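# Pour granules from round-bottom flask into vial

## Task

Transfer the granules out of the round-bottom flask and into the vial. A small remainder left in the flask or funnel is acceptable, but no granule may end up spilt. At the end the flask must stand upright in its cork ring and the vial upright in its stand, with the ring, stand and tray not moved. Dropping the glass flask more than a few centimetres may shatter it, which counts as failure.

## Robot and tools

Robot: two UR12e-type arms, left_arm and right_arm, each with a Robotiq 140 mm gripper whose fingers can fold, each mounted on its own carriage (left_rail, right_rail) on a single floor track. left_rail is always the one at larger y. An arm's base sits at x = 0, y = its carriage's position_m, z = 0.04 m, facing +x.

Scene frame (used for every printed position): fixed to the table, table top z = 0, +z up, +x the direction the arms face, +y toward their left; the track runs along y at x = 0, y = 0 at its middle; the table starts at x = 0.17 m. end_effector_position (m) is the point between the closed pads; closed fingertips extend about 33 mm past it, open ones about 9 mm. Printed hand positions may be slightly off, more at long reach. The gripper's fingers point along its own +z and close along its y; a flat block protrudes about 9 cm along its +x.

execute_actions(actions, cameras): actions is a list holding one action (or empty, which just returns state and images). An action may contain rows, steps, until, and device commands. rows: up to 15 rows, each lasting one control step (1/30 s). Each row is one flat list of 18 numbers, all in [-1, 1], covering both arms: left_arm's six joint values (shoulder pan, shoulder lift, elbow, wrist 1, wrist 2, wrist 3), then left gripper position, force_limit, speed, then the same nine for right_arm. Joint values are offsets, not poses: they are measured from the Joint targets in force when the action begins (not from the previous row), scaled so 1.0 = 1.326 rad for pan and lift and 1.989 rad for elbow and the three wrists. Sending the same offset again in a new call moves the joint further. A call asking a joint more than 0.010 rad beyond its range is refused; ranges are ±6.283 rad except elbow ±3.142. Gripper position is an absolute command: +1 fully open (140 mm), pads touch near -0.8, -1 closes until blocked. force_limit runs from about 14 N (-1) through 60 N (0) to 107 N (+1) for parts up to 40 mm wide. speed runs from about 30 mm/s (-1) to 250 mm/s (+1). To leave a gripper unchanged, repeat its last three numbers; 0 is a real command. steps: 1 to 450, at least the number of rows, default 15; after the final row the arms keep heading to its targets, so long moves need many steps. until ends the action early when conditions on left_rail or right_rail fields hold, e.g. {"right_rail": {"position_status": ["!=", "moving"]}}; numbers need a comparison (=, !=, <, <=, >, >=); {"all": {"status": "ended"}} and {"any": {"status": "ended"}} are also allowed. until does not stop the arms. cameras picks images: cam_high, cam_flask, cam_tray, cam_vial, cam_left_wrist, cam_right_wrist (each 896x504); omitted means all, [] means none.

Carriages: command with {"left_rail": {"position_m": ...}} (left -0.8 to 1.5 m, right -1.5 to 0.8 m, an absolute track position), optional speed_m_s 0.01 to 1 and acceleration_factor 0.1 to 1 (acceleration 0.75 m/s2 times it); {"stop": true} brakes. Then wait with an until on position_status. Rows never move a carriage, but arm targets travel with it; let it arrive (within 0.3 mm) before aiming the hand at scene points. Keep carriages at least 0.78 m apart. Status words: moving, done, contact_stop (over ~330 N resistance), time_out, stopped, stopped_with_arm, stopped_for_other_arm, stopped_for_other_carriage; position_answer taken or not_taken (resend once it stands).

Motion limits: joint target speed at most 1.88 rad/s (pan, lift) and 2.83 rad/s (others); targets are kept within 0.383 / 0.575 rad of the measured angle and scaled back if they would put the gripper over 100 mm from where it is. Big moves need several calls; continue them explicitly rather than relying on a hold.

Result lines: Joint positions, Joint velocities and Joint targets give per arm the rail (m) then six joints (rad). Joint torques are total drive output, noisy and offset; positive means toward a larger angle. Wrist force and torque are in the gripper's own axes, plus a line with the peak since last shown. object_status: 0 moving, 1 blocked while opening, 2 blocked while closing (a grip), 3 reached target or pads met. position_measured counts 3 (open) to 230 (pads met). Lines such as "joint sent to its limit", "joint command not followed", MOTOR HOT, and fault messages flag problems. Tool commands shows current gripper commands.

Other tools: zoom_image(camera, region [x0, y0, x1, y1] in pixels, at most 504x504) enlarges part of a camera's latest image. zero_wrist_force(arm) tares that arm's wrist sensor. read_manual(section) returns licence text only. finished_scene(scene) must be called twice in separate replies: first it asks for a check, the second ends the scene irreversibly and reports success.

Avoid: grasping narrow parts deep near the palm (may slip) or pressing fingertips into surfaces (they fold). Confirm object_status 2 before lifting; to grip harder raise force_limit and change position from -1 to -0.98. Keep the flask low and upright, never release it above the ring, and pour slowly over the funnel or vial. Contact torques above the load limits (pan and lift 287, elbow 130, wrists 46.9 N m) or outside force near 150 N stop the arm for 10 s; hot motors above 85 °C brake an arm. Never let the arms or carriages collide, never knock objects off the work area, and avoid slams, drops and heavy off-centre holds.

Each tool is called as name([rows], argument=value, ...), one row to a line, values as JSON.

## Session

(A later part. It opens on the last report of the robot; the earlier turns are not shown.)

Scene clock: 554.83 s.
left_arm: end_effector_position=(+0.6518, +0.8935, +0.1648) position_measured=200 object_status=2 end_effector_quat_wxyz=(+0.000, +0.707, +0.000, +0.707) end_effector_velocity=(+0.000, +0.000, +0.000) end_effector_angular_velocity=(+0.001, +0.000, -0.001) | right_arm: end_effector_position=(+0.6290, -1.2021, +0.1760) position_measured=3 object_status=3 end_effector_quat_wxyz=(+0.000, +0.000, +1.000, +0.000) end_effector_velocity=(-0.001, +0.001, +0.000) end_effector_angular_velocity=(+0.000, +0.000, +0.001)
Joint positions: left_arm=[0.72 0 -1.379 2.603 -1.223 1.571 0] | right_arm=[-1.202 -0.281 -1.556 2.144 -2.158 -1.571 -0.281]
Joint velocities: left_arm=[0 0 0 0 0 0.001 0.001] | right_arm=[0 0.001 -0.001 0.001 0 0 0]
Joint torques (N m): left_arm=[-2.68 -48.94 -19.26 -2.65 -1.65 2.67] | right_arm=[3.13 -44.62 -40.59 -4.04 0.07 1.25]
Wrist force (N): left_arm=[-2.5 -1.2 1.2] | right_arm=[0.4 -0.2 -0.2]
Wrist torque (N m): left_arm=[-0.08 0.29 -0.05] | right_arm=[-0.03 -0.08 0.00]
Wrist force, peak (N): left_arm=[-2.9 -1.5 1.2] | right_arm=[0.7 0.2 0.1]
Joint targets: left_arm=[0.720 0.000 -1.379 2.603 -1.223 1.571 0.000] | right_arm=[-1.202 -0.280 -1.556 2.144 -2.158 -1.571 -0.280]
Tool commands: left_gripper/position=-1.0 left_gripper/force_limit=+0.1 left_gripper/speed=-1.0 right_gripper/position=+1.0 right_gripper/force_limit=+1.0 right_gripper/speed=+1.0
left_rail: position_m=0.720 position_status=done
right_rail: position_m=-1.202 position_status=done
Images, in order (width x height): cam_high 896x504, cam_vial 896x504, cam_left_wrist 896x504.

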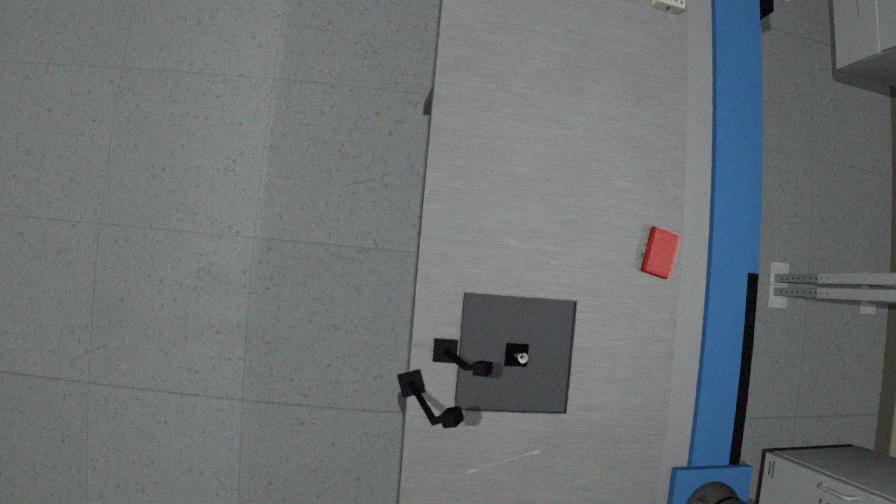

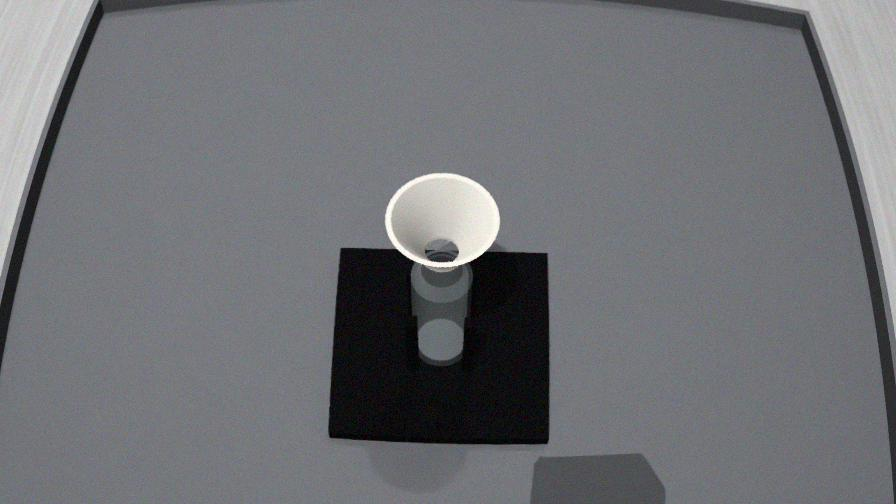

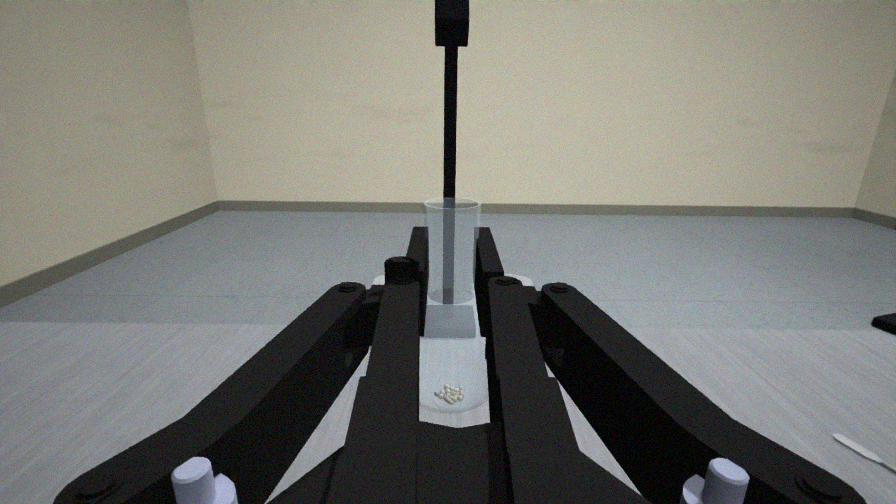

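Flask is securely held and the granules are in the bulb. Driving toward the tray while tilting to 55°.

execute_actions([
  {"left_rail":{"position_m":0.107,"acceleration_factor":0.75},"rows":[[0,-0.001235,-0.000189,0.00194,0,0.005106,-1,0.1,-1,0,0,0,0,0,0,1,1,1],[0,-0.00494,-0.000755,0.007764,0,0.020431,-1,0.1,-1,0,0,0,0,0,0,1,1,1],[0,-0.011116,-0.001699,0.017468,0,0.045968,-1,0.1,-1,0,0,0,0,0,0,1,1,1],[0,-0.019761,-0.003021,0.031053,0,0.081718,-1,0.1,-1,0,0,0,0,0,0,1,1,1],[0,-0.030567,-0.004673,0.048035,0,0.126407,-1,0.1,-1,0,0,0,0,0,0,1,1,1],[0,-0.041683,-0.006372,0.065503,0,0.172375,-1,0.1,-1,0,0,0,0,0,0,1,1,1],[0,-0.052799,-0.008071,0.082971,0,0.218343,-1,0.1,-1,0,0,0,0,0,0,1,1,1],[0,-0.063914,-0.00977,0.10044,0,0.264312,-1,0.1,-1,0,0,0,0,0,0,1,1,1],[0,-0.07503,-0.011469,0.117908,0,0.31028,-1,0.1,-1,0,0,0,0,0,0,1,1,1],[0,-0.086146,-0.013168,0.135376,0,0.356248,-1,0.1,-1,0,0,0,0,0,0,1,1,1],[0,-0.096952,-0.01482,0.152358,0,0.400936,-1,0.1,-1,0,0,0,0,0,0,1,1,1],[0,-0.105597,-0.016142,0.165943,0,0.436687,-1,0.1,-1,0,0,0,0,0,0,1,1,1],[0,-0.111773,-0.017086,0.175647,0,0.462224,-1,0.1,-1,0,0,0,0,0,0,1,1,1],[0,-0.115478,-0.017652,0.18147,0,0.477548,-1,0.1,-1,0,0,0,0,0,0,1,1,1],[0,-0.116713,-0.017841,0.183411,0,0.482655,-1,0.1,-1,0,0,0,0,0,0,1,1,1]],"steps":130,"until":{"any":{"status":"ended"}}},
], cameras=["cam_left_wrist", "cam_vial", "cam_tray"])

Scene clock: 596.23 s.
left_arm: end_effector_position=(+0.6298, +0.2811, +0.1647) position_measured=200 object_status=2 end_effector_quat_wxyz=(-0.297, +0.680, -0.354, +0.570) end_effector_velocity=(+0.000, -0.001, +0.000) end_effector_angular_velocity=(+0.001, +0.000, +0.000) | right_arm: end_effector_position=(+0.6290, -1.2021, +0.1760) position_measured=3 object_status=3 end_effector_quat_wxyz=(+0.000, +0.000, +1.000, +0.000) end_effector_velocity=(+0.001, +0.000, +0.000) end_effector_angular_velocity=(-0.001, -0.001, +0.000)
Joint positions: left_arm=[0.107 0 -1.534 2.567 -0.859 1.571 0.959] | right_arm=[-1.202 -0.281 -1.556 2.144 -2.158 -1.571 -0.281]
Joint velocities: left_arm=[-0.001 0 0 0 0 0 0.001] | right_arm=[0 0 0 -0.001 -0.001 -0.001 0]
Joint torques (N m): left_arm=[5.49 -42.86 -31.84 -0.9 -1.83 3.03] | right_arm=[2.91 -44.49 -41.17 -4.1 0.47 1.02]
Wrist force (N): left_arm=[-2.3 -0.7 1.0] | right_arm=[0.3 0.5 0.2]
Wrist torque (N m): left_arm=[-0.12 0.23 -0.10] | right_arm=[0.12 -0.06 0.01]
Wrist force, peak (N): left_arm=[-3.5 -2.3 1.3] | right_arm=[0.6 -0.2 0.4]
Joint targets: left_arm=[0.107 0.000 -1.534 2.567 -0.859 1.571 0.959] | right_arm=[-1.202 -0.280 -1.556 2.144 -2.158 -1.571 -0.280]
left_rail: position_m=0.107 position_status=done
right_rail: position_m=-1.202 position_status=done
Images, in order (width x height): cam_tray 896x504, cam_vial 896x504, cam_left_wrist 896x504.

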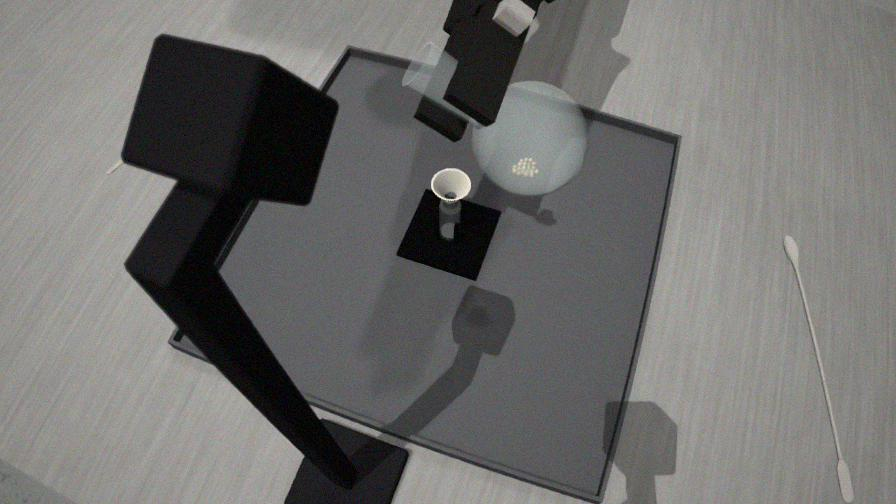

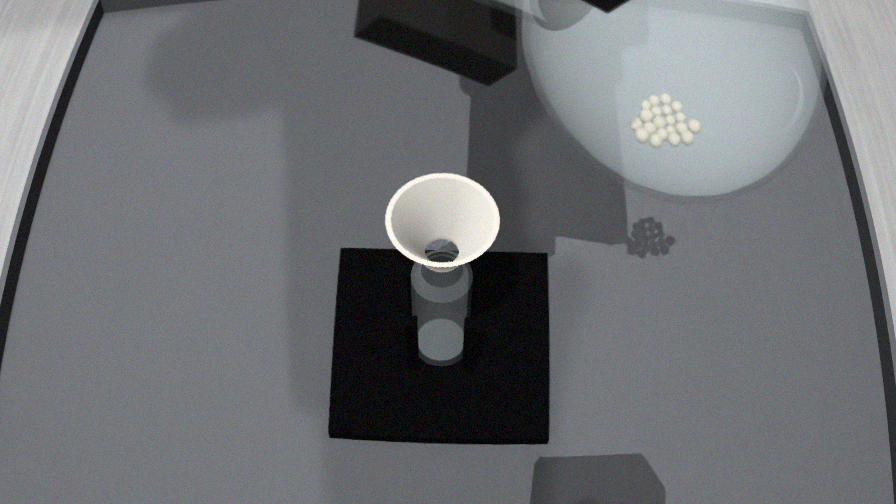

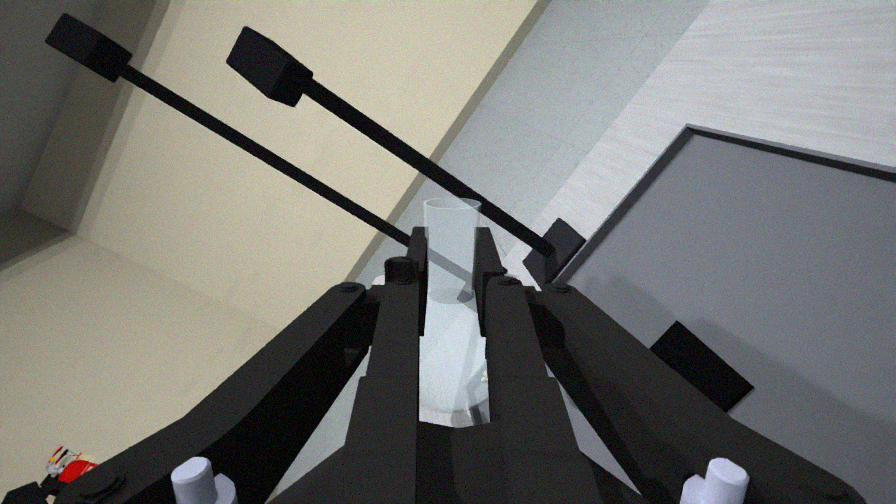

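The flask is above the tray at 55° with all granules in the bulb. Next: lower to the intermediate height and continue to 110°, where granules still stay in the bulb, to measure funnel alignment.

execute_actions([
  {"rows":[[0,0.000868,0.000115,-0.000694,0,0.005106,-1,0.1,-1,0,0,0,0,0,0,1,1,1],[0,0.003473,0.000462,-0.002777,0,0.020431,-1,0.1,-1,0,0,0,0,0,0,1,1,1],[0,0.007813,0.001039,-0.006248,0,0.045968,-1,0.1,-1,0,0,0,0,0,0,1,1,1],[0,0.01389,0.001847,-0.011107,0,0.081718,-1,0.1,-1,0,0,0,0,0,0,1,1,1],[0,0.021486,0.002857,-0.017182,0,0.126407,-1,0.1,-1,0,0,0,0,0,0,1,1,1],[0,0.029299,0.003896,-0.02343,0,0.172375,-1,0.1,-1,0,0,0,0,0,0,1,1,1],[0,0.037113,0.004935,-0.029678,0,0.218343,-1,0.1,-1,0,0,0,0,0,0,1,1,1],[0,0.044926,0.005973,-0.035926,0,0.264312,-1,0.1,-1,0,0,0,0,0,0,1,1,1],[0,0.05274,0.007012,-0.042174,0,0.31028,-1,0.1,-1,0,0,0,0,0,0,1,1,1],[0,0.060553,0.008051,-0.048422,0,0.356248,-1,0.1,-1,0,0,0,0,0,0,1,1,1],[0,0.068149,0.009061,-0.054497,0,0.400936,-1,0.1,-1,0,0,0,0,0,0,1,1,1],[0,0.074226,0.009869,-0.059356,0,0.436687,-1,0.1,-1,0,0,0,0,0,0,1,1,1],[0,0.078566,0.010446,-0.062827,0,0.462224,-1,0.1,-1,0,0,0,0,0,0,1,1,1],[0,0.081171,0.010793,-0.06491,0,0.477548,-1,0.1,-1,0,0,0,0,0,0,1,1,1],[0,0.082039,0.010908,-0.065604,0,0.482655,-1,0.1,-1,0,0,0,0,0,0,1,1,1]],"steps":26},
], cameras=["cam_left_wrist", "cam_vial", "cam_tray"])

Scene clock: 650.73 s.
left_arm: end_effector_position=(+0.6298, +0.2810, +0.1248) position_measured=200 object_status=2 end_effector_quat_wxyz=(+0.526, -0.440, +0.627, -0.369) end_effector_velocity=(+0.000, +0.000, +0.000) end_effector_angular_velocity=(+0.003, +0.000, +0.000) | right_arm: end_effector_position=(+0.6290, -1.2021, +0.1760) position_measured=3 object_status=3 end_effector_quat_wxyz=(+0.000, +0.000, +1.000, +0.000) end_effector_velocity=(-0.001, +0.000, -0.001) end_effector_angular_velocity=(+0.000, +0.003, +0.001)
Joint positions: left_arm=[0.107 0 -1.425 2.589 -0.989 1.571 1.919] | right_arm=[-1.202 -0.281 -1.556 2.144 -2.158 -1.571 -0.281]
Joint velocities: left_arm=[0 0 0 0 0 0 0.003] | right_arm=[0 0.001 0.001 0.001 0.001 -0.001 0]
Joint torques (N m): left_arm=[9.18 -21.94 -9.53 -4.05 -1.61 2.2] | right_arm=[1.73 -44.32 -40.15 -3.21 0.25 1.09]
Wrist force (N): left_arm=[-1.2 -0.3 -0.1] | right_arm=[0.3 0.2 0.3]
Wrist torque (N m): left_arm=[-0.13 -0.02 -0.12] | right_arm=[0.05 -0.06 0.01]
Wrist force, peak (N): left_arm=[-2.6 -0.9 1.1] | right_arm=[0.5 -0.3 0.8]
Joint targets: left_arm=[0.107 0.000 -1.425 2.589 -0.989 1.571 1.919] | right_arm=[-1.202 -0.280 -1.556 2.144 -2.158 -1.571 -0.280]
left_rail: position_m=0.107 position_status=done
right_rail: position_m=-1.202 position_status=done
Images, in order (width x height): cam_tray 896x504, cam_vial 896x504, cam_left_wrist 896x504.

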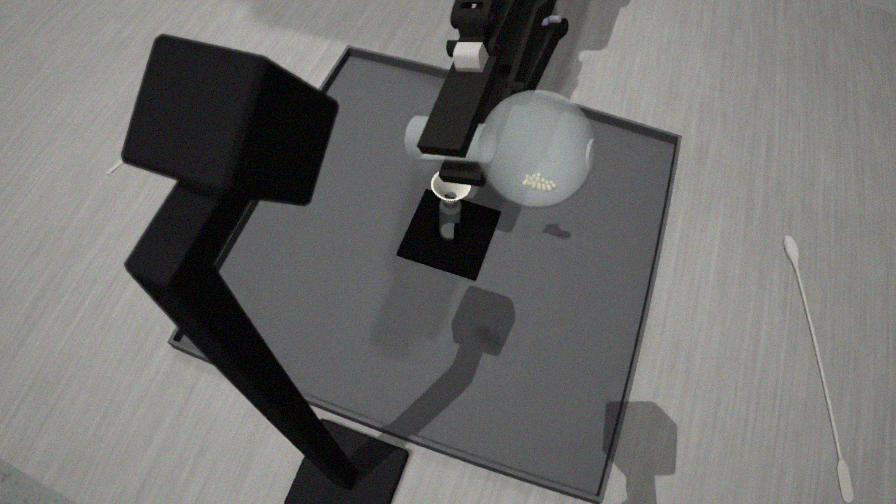

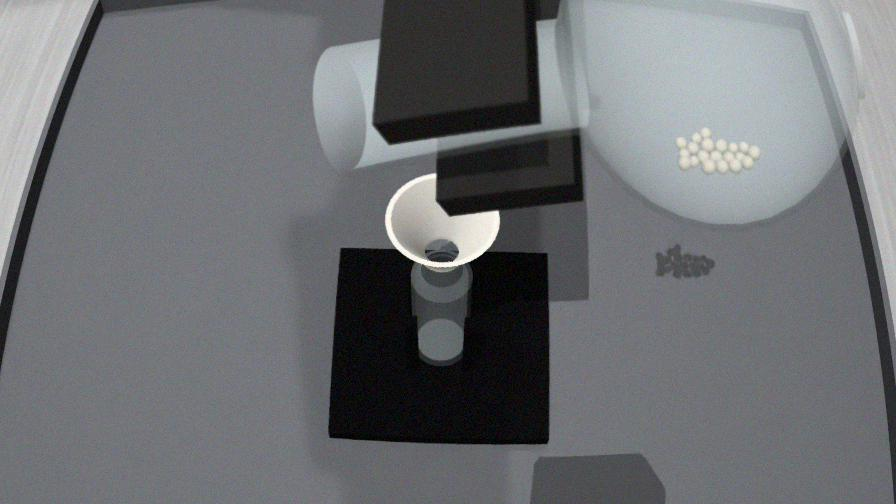

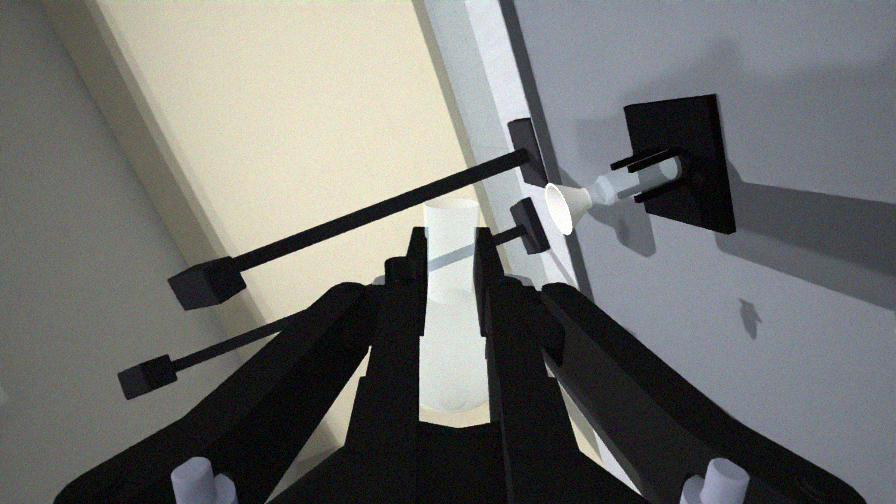

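zoom_image(camera="cam_left_wrist", region=[400, 120, 624, 246])

zoom_image(camera="cam_vial", region=[300, 0, 604, 300])

Scaled by 2.250 from the camera's 896x504 image, which has a finer 1280x720 frame.

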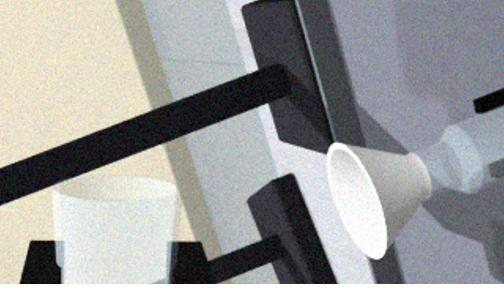

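Scaled by 1.658 from the camera's 896x504 image, which has a finer 1280x720 frame.

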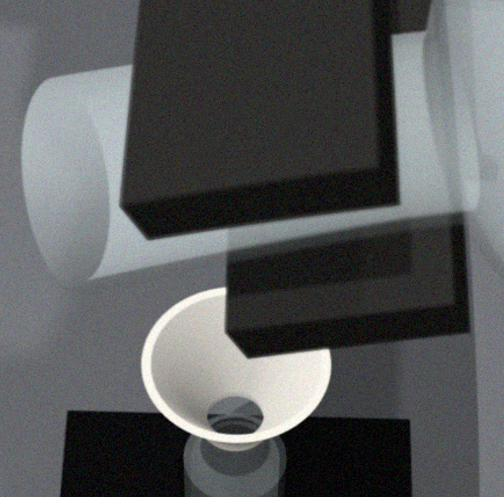

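Alignment is close to the planned pose. Descending to pour height and tilting to 140°, which still holds the granules in the bulb.

execute_actions([
  {"rows":[[0,0.000127,0.000014,-0.000099,0,0.000703,-1,0.1,-1,0,0,0,0,0,0,1,1,1],[0,0.000912,0.000102,-0.00071,0,0.005058,-1,0.1,-1,0,0,0,0,0,0,1,1,1],[0,0.002748,0.000308,-0.00214,0,0.015243,-1,0.1,-1,0,0,0,0,0,0,1,1,1],[0,0.005781,0.000648,-0.004502,0,0.032073,-1,0.1,-1,0,0,0,0,0,0,1,1,1],[0,0.009957,0.001115,-0.007753,0,0.055236,-1,0.1,-1,0,0,0,0,0,0,1,1,1],[0,0.015059,0.001687,-0.011726,0,0.083543,-1,0.1,-1,0,0,0,0,0,0,1,1,1],[0,0.020764,0.002326,-0.016168,0,0.11519,-1,0.1,-1,0,0,0,0,0,0,1,1,1],[0,0.026676,0.002988,-0.020772,0,0.14799,-1,0.1,-1,0,0,0,0,0,0,1,1,1],[0,0.03238,0.003627,-0.025214,0,0.179635,-1,0.1,-1,0,0,0,0,0,0,1,1,1],[0,0.037483,0.004199,-0.029187,0,0.207942,-1,0.1,-1,0,0,0,0,0,0,1,1,1],[0,0.041658,0.004666,-0.032438,0,0.231104,-1,0.1,-1,0,0,0,0,0,0,1,1,1],[0,0.044691,0.005006,-0.0348,0,0.247935,-1,0.1,-1,0,0,0,0,0,0,1,1,1],[0,0.046527,0.005212,-0.03623,0,0.25812,-1,0.1,-1,0,0,0,0,0,0,1,1,1],[0,0.047312,0.0053,-0.036841,0,0.262475,-1,0.1,-1,0,0,0,0,0,0,1,1,1],[0,0.047439,0.005314,-0.03694,0,0.263178,-1,0.1,-1,0,0,0,0,0,0,1,1,1]],"steps":24},
], cameras=["cam_left_wrist", "cam_vial", "cam_tray"])

Scene clock: 735.87 s.
left_arm: end_effector_position=(+0.6286, +0.2810, +0.1028) position_measured=200 object_status=2 end_effector_quat_wxyz=(+0.604, -0.262, +0.720, -0.220) end_effector_velocity=(+0.000, +0.000, +0.000) end_effector_angular_velocity=(+0.004, +0.000, +0.000) | right_arm: end_effector_position=(+0.6290, -1.2021, +0.1760) position_measured=3 object_status=3 end_effector_quat_wxyz=(+0.000, +0.000, +1.000, +0.000) end_effector_velocity=(+0.000, +0.000, +0.000) end_effector_angular_velocity=(+0.000, +0.000, +0.000)
Joint positions: left_arm=[0.107 0 -1.362 2.599 -1.062 1.571 2.442] | right_arm=[-1.202 -0.281 -1.556 2.144 -2.158 -1.571 -0.281]
Joint velocities: left_arm=[0 0 0 0 0 -0.001 0.003] | right_arm=[0 0 0 0 0 0 0]
Joint torques (N m): left_arm=[6.1 -22.47 -6.87 -4.1 -0.95 3.89] | right_arm=[3.03 -46.59 -40.7 -3.01 -0.29 2.25]
Wrist force (N): left_arm=[-0.9 -0.2 -0.1] | right_arm=[0.3 0.2 0.5]
Wrist torque (N m): left_arm=[-0.15 -0.07 -0.16] | right_arm=[0.05 -0.05 0.01]
Wrist force, peak (N): left_arm=[-1.7 -1.0 0.3] | right_arm=[0.7 0.4 0.4]
Joint targets: left_arm=[0.107 0.000 -1.362 2.599 -1.062 1.571 2.443] | right_arm=[-1.202 -0.280 -1.556 2.144 -2.158 -1.571 -0.280]
left_rail: position_m=0.107 position_status=done
right_rail: position_m=-1.202 position_status=done
Images, in order (width x height): cam_tray 896x504, cam_vial 896x504, cam_left_wrist 896x504.

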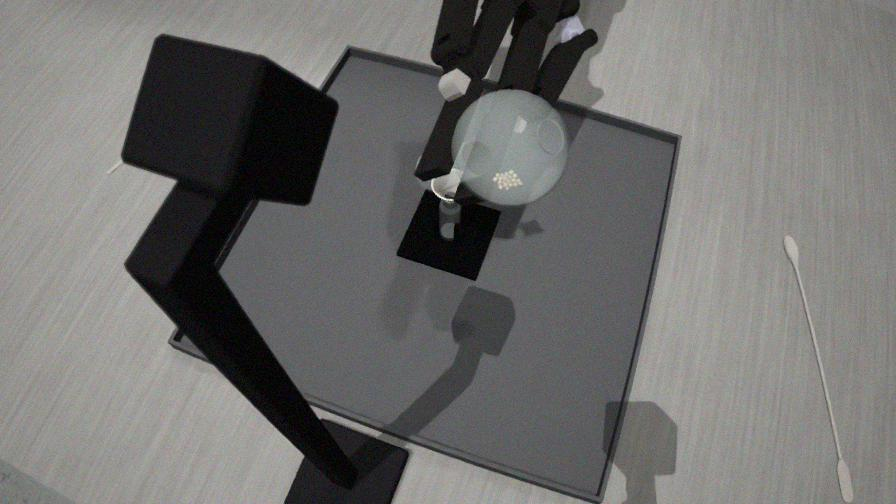

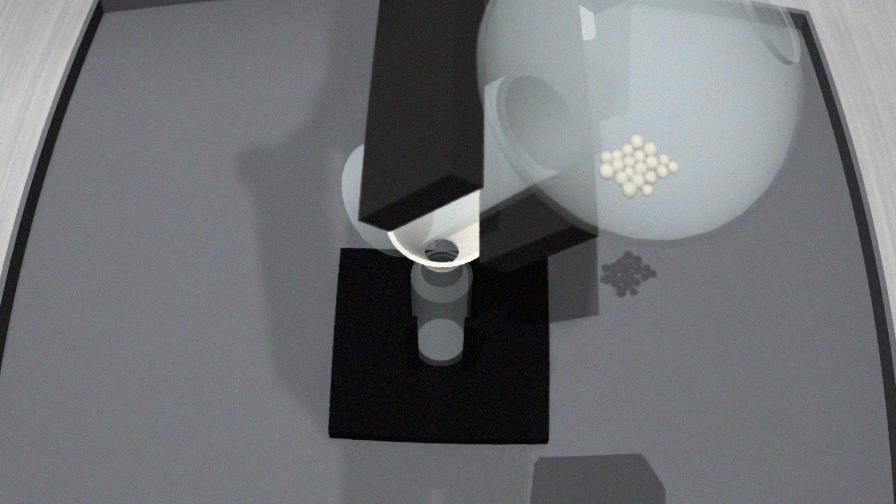

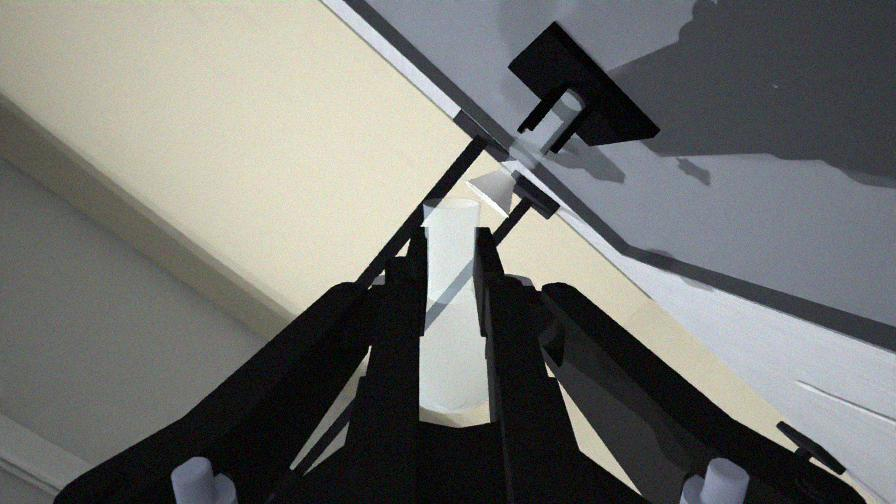

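zoom_image(camera="cam_left_wrist", region=[400, 140, 568, 236])

zoom_image(camera="cam_vial", region=[316, 120, 540, 290])

zoom_image(camera="cam_tray", region=[392, 80, 592, 260])

Scaled by 3.000 from the camera's 896x504 image, which has a finer 1280x720 frame.

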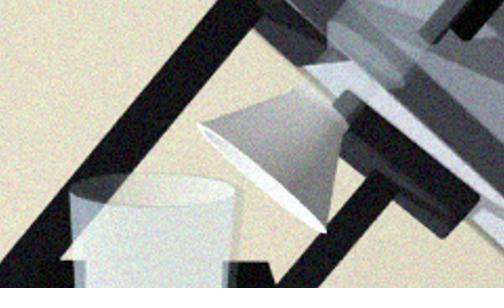

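Scaled by 2.250 from the camera's 896x504 image, which has a finer 1280x720 frame.

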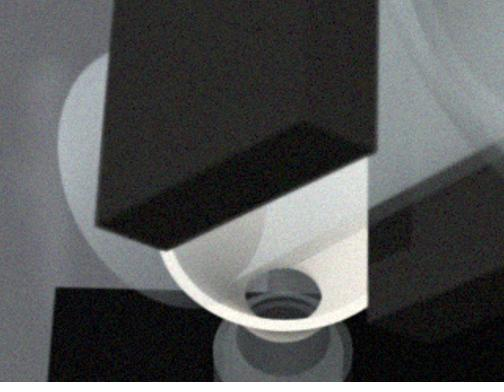

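Scaled by 2.520 from the camera's 896x504 image, which has a finer 1280x720 frame.

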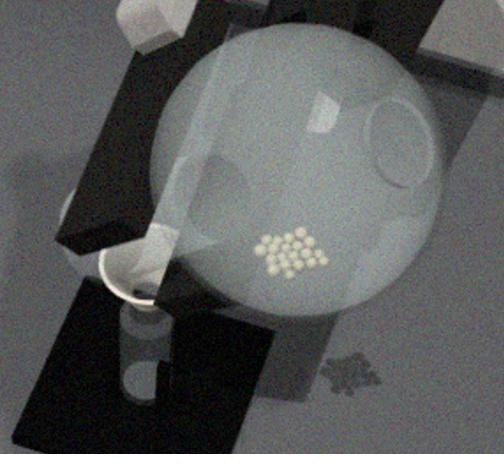

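zoom_image(camera="cam_vial", region=[330, 130, 454, 268])

zoom_image(camera="cam_tray", region=[400, 130, 512, 220])

Scaled by 3.652 from the camera's 896x504 image, which has a finer 1280x720 frame.

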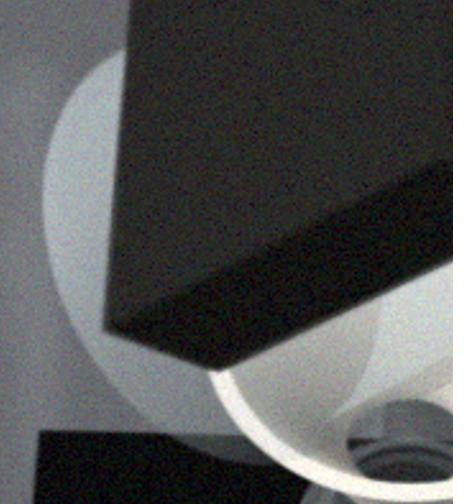

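Scaled by 4.500 from the camera's 896x504 image, which has a finer 1280x720 frame.

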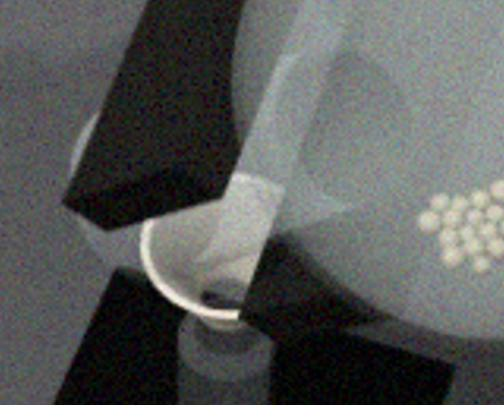

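Camera measurements indicate the mouth sits about 3 mm too far in +x relative to the funnel. Correcting that while tilting to 150°, still below the angle at which granules start to flow.

execute_actions([
  {"rows":[[0,-0.000006,0.000007,-0.000003,0,0.000234,-1,0.1,-1,0,0,0,0,0,0,1,1,1],[0,-0.000042,0.000047,-0.000019,0,0.001687,-1,0.1,-1,0,0,0,0,0,0,1,1,1],[0,-0.000127,0.000142,-0.000057,0,0.005082,-1,0.1,-1,0,0,0,0,0,0,1,1,1],[0,-0.000267,0.000298,-0.00012,0,0.010694,-1,0.1,-1,0,0,0,0,0,0,1,1,1],[0,-0.00046,0.000513,-0.000207,0,0.018417,-1,0.1,-1,0,0,0,0,0,0,1,1,1],[0,-0.000696,0.000776,-0.000312,0,0.027855,-1,0.1,-1,0,0,0,0,0,0,1,1,1],[0,-0.000959,0.00107,-0.000431,0,0.038407,-1,0.1,-1,0,0,0,0,0,0,1,1,1],[0,-0.001233,0.001375,-0.000553,0,0.049343,-1,0.1,-1,0,0,0,0,0,0,1,1,1],[0,-0.001496,0.001669,-0.000672,0,0.059894,-1,0.1,-1,0,0,0,0,0,0,1,1,1],[0,-0.001732,0.001932,-0.000777,0,0.069332,-1,0.1,-1,0,0,0,0,0,0,1,1,1],[0,-0.001925,0.002147,-0.000864,0,0.077055,-1,0.1,-1,0,0,0,0,0,0,1,1,1],[0,-0.002065,0.002303,-0.000927,0,0.082667,-1,0.1,-1,0,0,0,0,0,0,1,1,1],[0,-0.00215,0.002398,-0.000965,0,0.086062,-1,0.1,-1,0,0,0,0,0,0,1,1,1],[0,-0.002186,0.002438,-0.000981,0,0.087515,-1,0.1,-1,0,0,0,0,0,0,1,1,1],[0,-0.002192,0.002445,-0.000984,0,0.087749,-1,0.1,-1,0,0,0,0,0,0,1,1,1]],"steps":20},
], cameras=["cam_left_wrist", "cam_vial", "cam_tray"])

zoom_image(camera="cam_vial", region=[330, 130, 498, 290])

zoom_image(camera="cam_left_wrist", region=[400, 140, 568, 236])

Scene clock: 869.13 s.
left_arm: end_effector_position=(+0.6258, +0.2810, +0.1028) position_measured=200 object_status=2 end_effector_quat_wxyz=(+0.621, -0.199, +0.740, -0.167) end_effector_velocity=(+0.000, +0.000, +0.000) end_effector_angular_velocity=(+0.003, -0.001, +0.000) | right_arm: end_effector_position=(+0.6290, -1.2021, +0.1760) position_measured=3 object_status=3 end_effector_quat_wxyz=(+0.000, +0.000, +1.000, +0.000) end_effector_velocity=(+0.000, +0.000, +0.000) end_effector_angular_velocity=(+0.002, +0.000, -0.001)
Joint positions: left_arm=[0.107 0 -1.365 2.604 -1.064 1.571 2.617] | right_arm=[-1.202 -0.281 -1.556 2.144 -2.158 -1.571 -0.281]
Joint velocities: left_arm=[0 0.001 0 -0.001 0 0 0.004] | right_arm=[0 -0.001 0 0 0 0.002 0]
Joint torques (N m): left_arm=[6.55 -49.35 -5.94 -4.07 -0.88 3.09] | right_arm=[4.43 -46.07 -39.9 -3.3 -0.12 2.81]
Wrist force (N): left_arm=[-0.3 -0.7 -0.4] | right_arm=[0.0 0.1 0.3]
Wrist torque (N m): left_arm=[-0.26 -0.20 -0.14] | right_arm=[0.01 0.01 0.01]
Wrist force, peak (N): left_arm=[-1.0 -1.2 -0.4] | right_arm=[0.7 0.4 0.2]
Joint targets: left_arm=[0.107 0.000 -1.365 2.604 -1.064 1.571 2.617] | right_arm=[-1.202 -0.280 -1.556 2.144 -2.158 -1.571 -0.280]
left_rail: position_m=0.107 position_status=done
right_rail: position_m=-1.202 position_status=done
Images, in order (width x height): cam_tray 896x504, cam_vial 896x504, cam_left_wrist 896x504.

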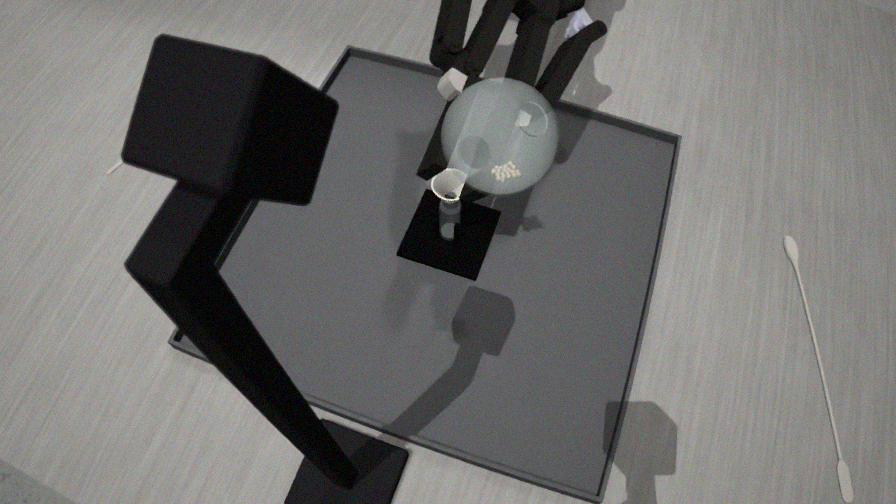

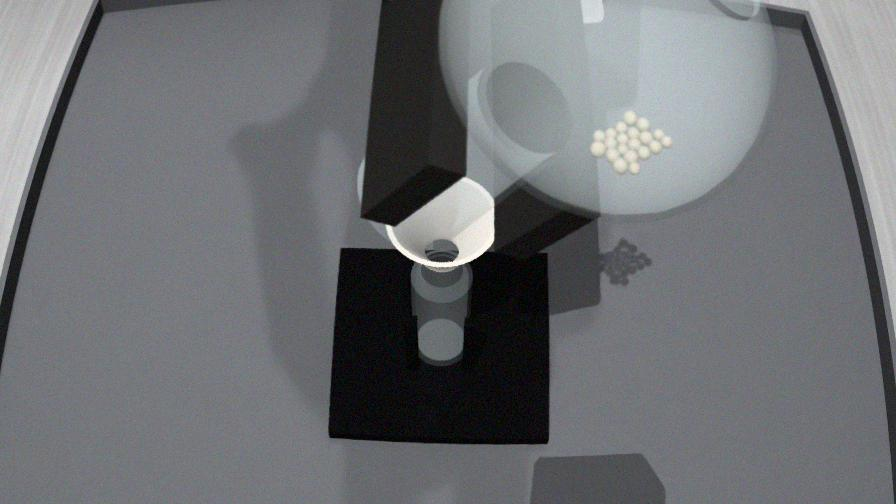

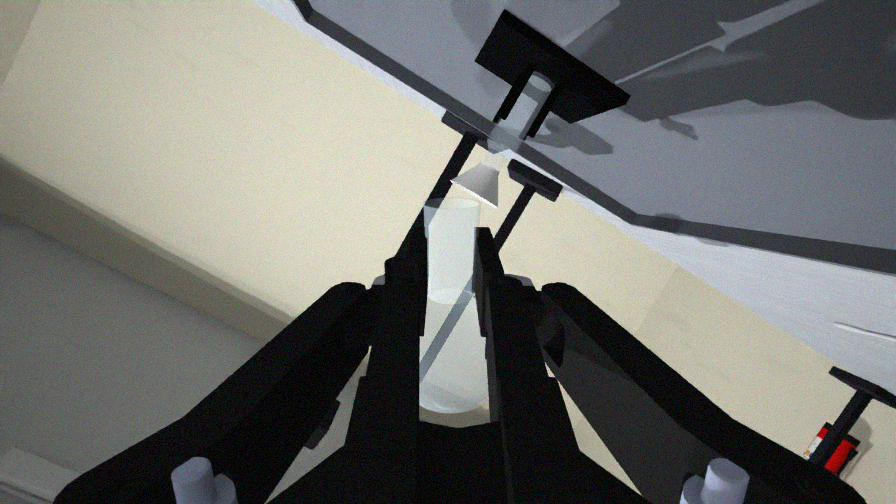

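Scaled by 3.000 from the camera's 896x504 image, which has a finer 1280x720 frame.

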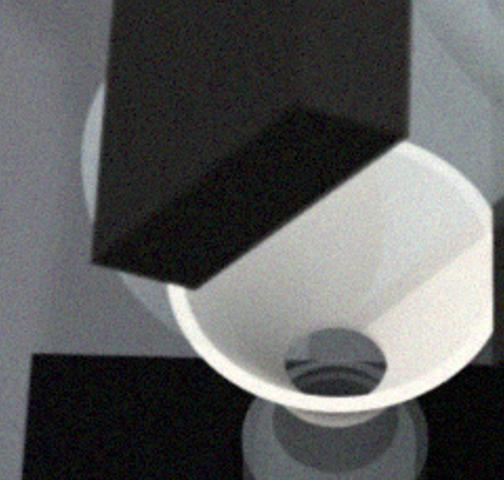

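Scaled by 3.000 from the camera's 896x504 image, which has a finer 1280x720 frame.

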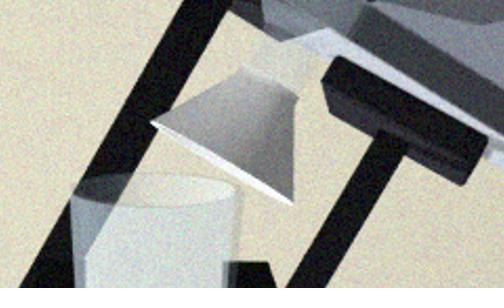

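zoom_image(camera="cam_vial", region=[350, 150, 462, 270])

zoom_image(camera="cam_tray", region=[410, 130, 522, 220])

zoom_image(camera="cam_left_wrist", region=[416, 160, 528, 223])

Scaled by 4.200 from the camera's 896x504 image, which has a finer 1280x720 frame.

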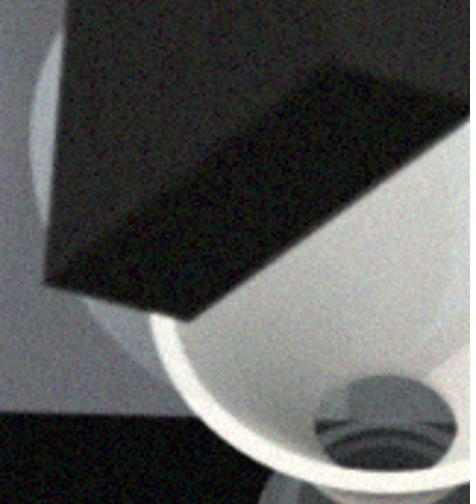

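Scaled by 4.500 from the camera's 896x504 image, which has a finer 1280x720 frame.

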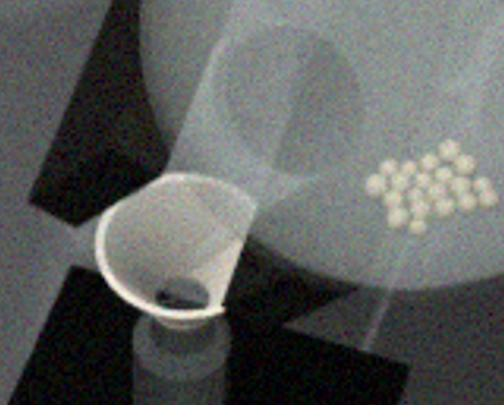

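Scaled by 4.500 from the camera's 896x504 image, which has a finer 1280x720 frame.

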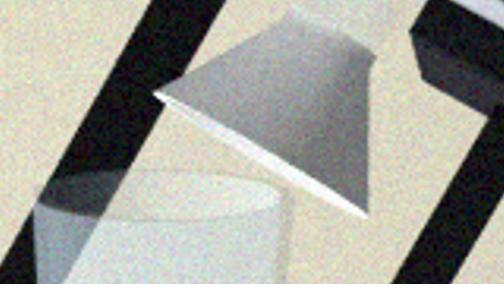

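Pose verified (mouth centred over funnel, ~3 mm gap). Tilting to 160° to pour.

execute_actions([
  {"rows":[[0,-0.000002,0.000002,-0.000001,0,0.000234,-1,0.1,-1,0,0,0,0,0,0,1,1,1],[0,-0.000015,0.000017,-0.000007,0,0.001687,-1,0.1,-1,0,0,0,0,0,0,1,1,1],[0,-0.000045,0.000051,-0.00002,0,0.005082,-1,0.1,-1,0,0,0,0,0,0,1,1,1],[0,-0.000096,0.000106,-0.000043,0,0.010694,-1,0.1,-1,0,0,0,0,0,0,1,1,1],[0,-0.000165,0.000183,-0.000074,0,0.018417,-1,0.1,-1,0,0,0,0,0,0,1,1,1],[0,-0.000249,0.000277,-0.000111,0,0.027855,-1,0.1,-1,0,0,0,0,0,0,1,1,1],[0,-0.000343,0.000382,-0.000154,0,0.038407,-1,0.1,-1,0,0,0,0,0,0,1,1,1],[0,-0.000441,0.000491,-0.000197,0,0.049343,-1,0.1,-1,0,0,0,0,0,0,1,1,1],[0,-0.000535,0.000596,-0.00024,0,0.059894,-1,0.1,-1,0,0,0,0,0,0,1,1,1],[0,-0.000619,0.00069,-0.000277,0,0.069332,-1,0.1,-1,0,0,0,0,0,0,1,1,1],[0,-0.000688,0.000767,-0.000308,0,0.077055,-1,0.1,-1,0,0,0,0,0,0,1,1,1],[0,-0.000739,0.000822,-0.000331,0,0.082667,-1,0.1,-1,0,0,0,0,0,0,1,1,1],[0,-0.000769,0.000856,-0.000344,0,0.086062,-1,0.1,-1,0,0,0,0,0,0,1,1,1],[0,-0.000782,0.000871,-0.00035,0,0.087515,-1,0.1,-1,0,0,0,0,0,0,1,1,1],[0,-0.000784,0.000873,-0.000351,0,0.087749,-1,0.1,-1,0,0,0,0,0,0,1,1,1]],"steps":20},
], cameras=["cam_left_wrist", "cam_vial", "cam_tray"])

zoom_image(camera="cam_vial", region=[320, 100, 640, 370])

Scene clock: 910.90 s.
left_arm: end_effector_position=(+0.6248, +0.2810, +0.1028) position_measured=200 object_status=2 end_effector_quat_wxyz=(+0.633, -0.133, +0.754, -0.112) end_effector_velocity=(+0.000, +0.000, +0.000) end_effector_angular_velocity=(+0.002, +0.000, +0.000) | right_arm: end_effector_position=(+0.6290, -1.2021, +0.1760) position_measured=3 object_status=3 end_effector_quat_wxyz=(+0.000, +0.000, +1.000, +0.000) end_effector_velocity=(+0.000, -0.001, +0.000) end_effector_angular_velocity=(-0.001, -0.001, -0.001)
Joint positions: left_arm=[0.107 0 -1.366 2.606 -1.065 1.571 2.791] | right_arm=[-1.202 -0.281 -1.556 2.144 -2.158 -1.571 -0.281]
Joint velocities: left_arm=[0 0.001 0 0 0 0 0.002] | right_arm=[0 -0.001 0 0 -0.001 -0.001 0]
Joint torques (N m): left_arm=[3.53 -49.31 -6.42 -3.94 -0.3 2.45] | right_arm=[4.15 -45.96 -39.27 -2.85 -0.51 2.66]
Wrist force (N): left_arm=[-0.1 -0.4 -0.7] | right_arm=[0.2 0.2 0.2]
Wrist torque (N m): left_arm=[-0.16 -0.24 -0.14] | right_arm=[0.03 -0.02 0.00]
Wrist force, peak (N): left_arm=[-1.1 -1.1 -0.7] | right_arm=[0.5 0.4 0.5]
Joint targets: left_arm=[0.107 0.000 -1.366 2.606 -1.065 1.571 2.792] | right_arm=[-1.202 -0.280 -1.556 2.144 -2.158 -1.571 -0.280]
left_rail: position_m=0.107 position_status=done
right_rail: position_m=-1.202 position_status=done
Images, in order (width x height): cam_tray 896x504, cam_vial 896x504, cam_left_wrist 896x504.

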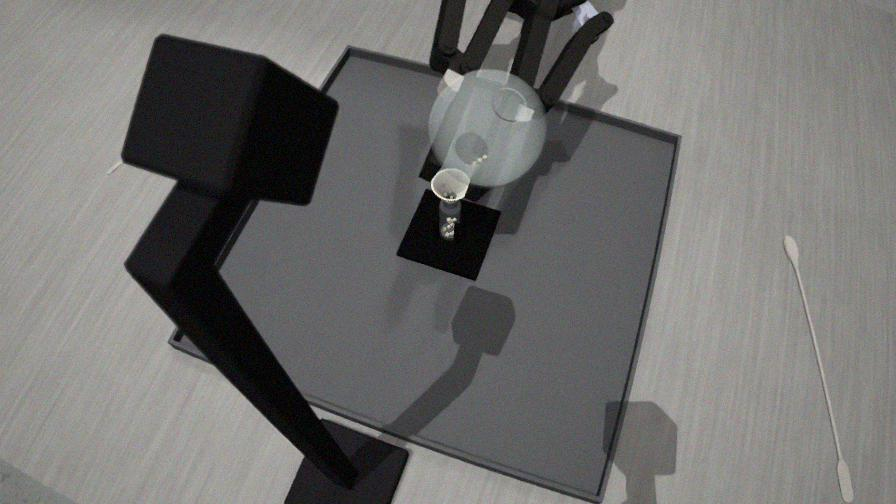

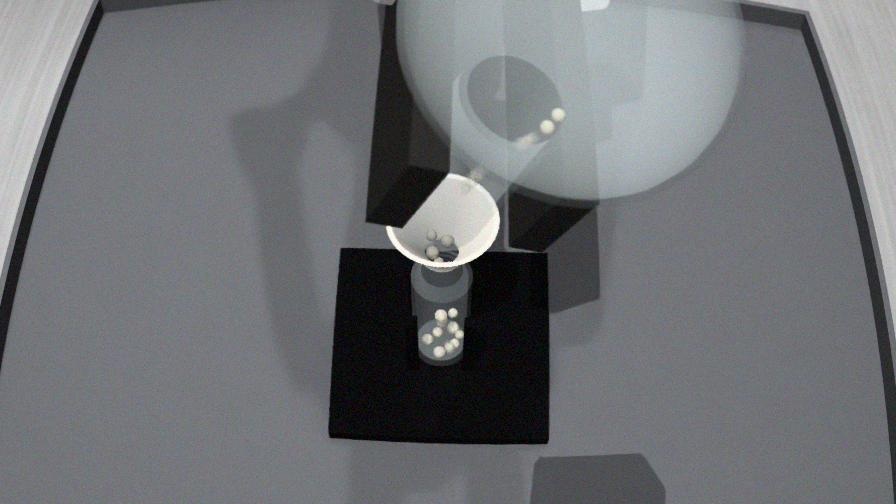

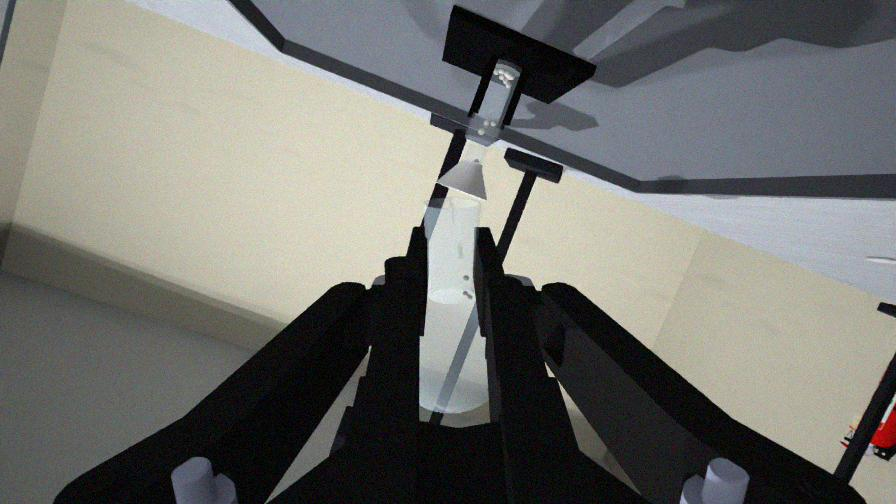

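Scaled by 1.575 from the camera's 896x504 image, which has a finer 1280x720 frame.

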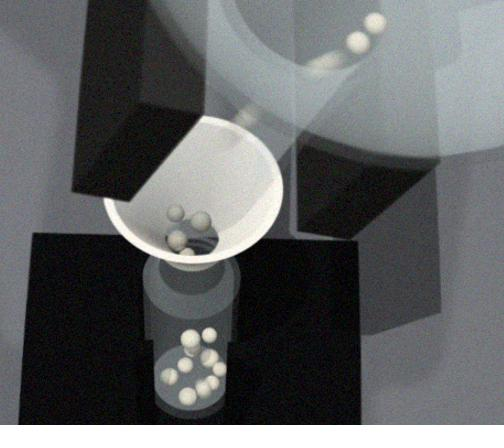

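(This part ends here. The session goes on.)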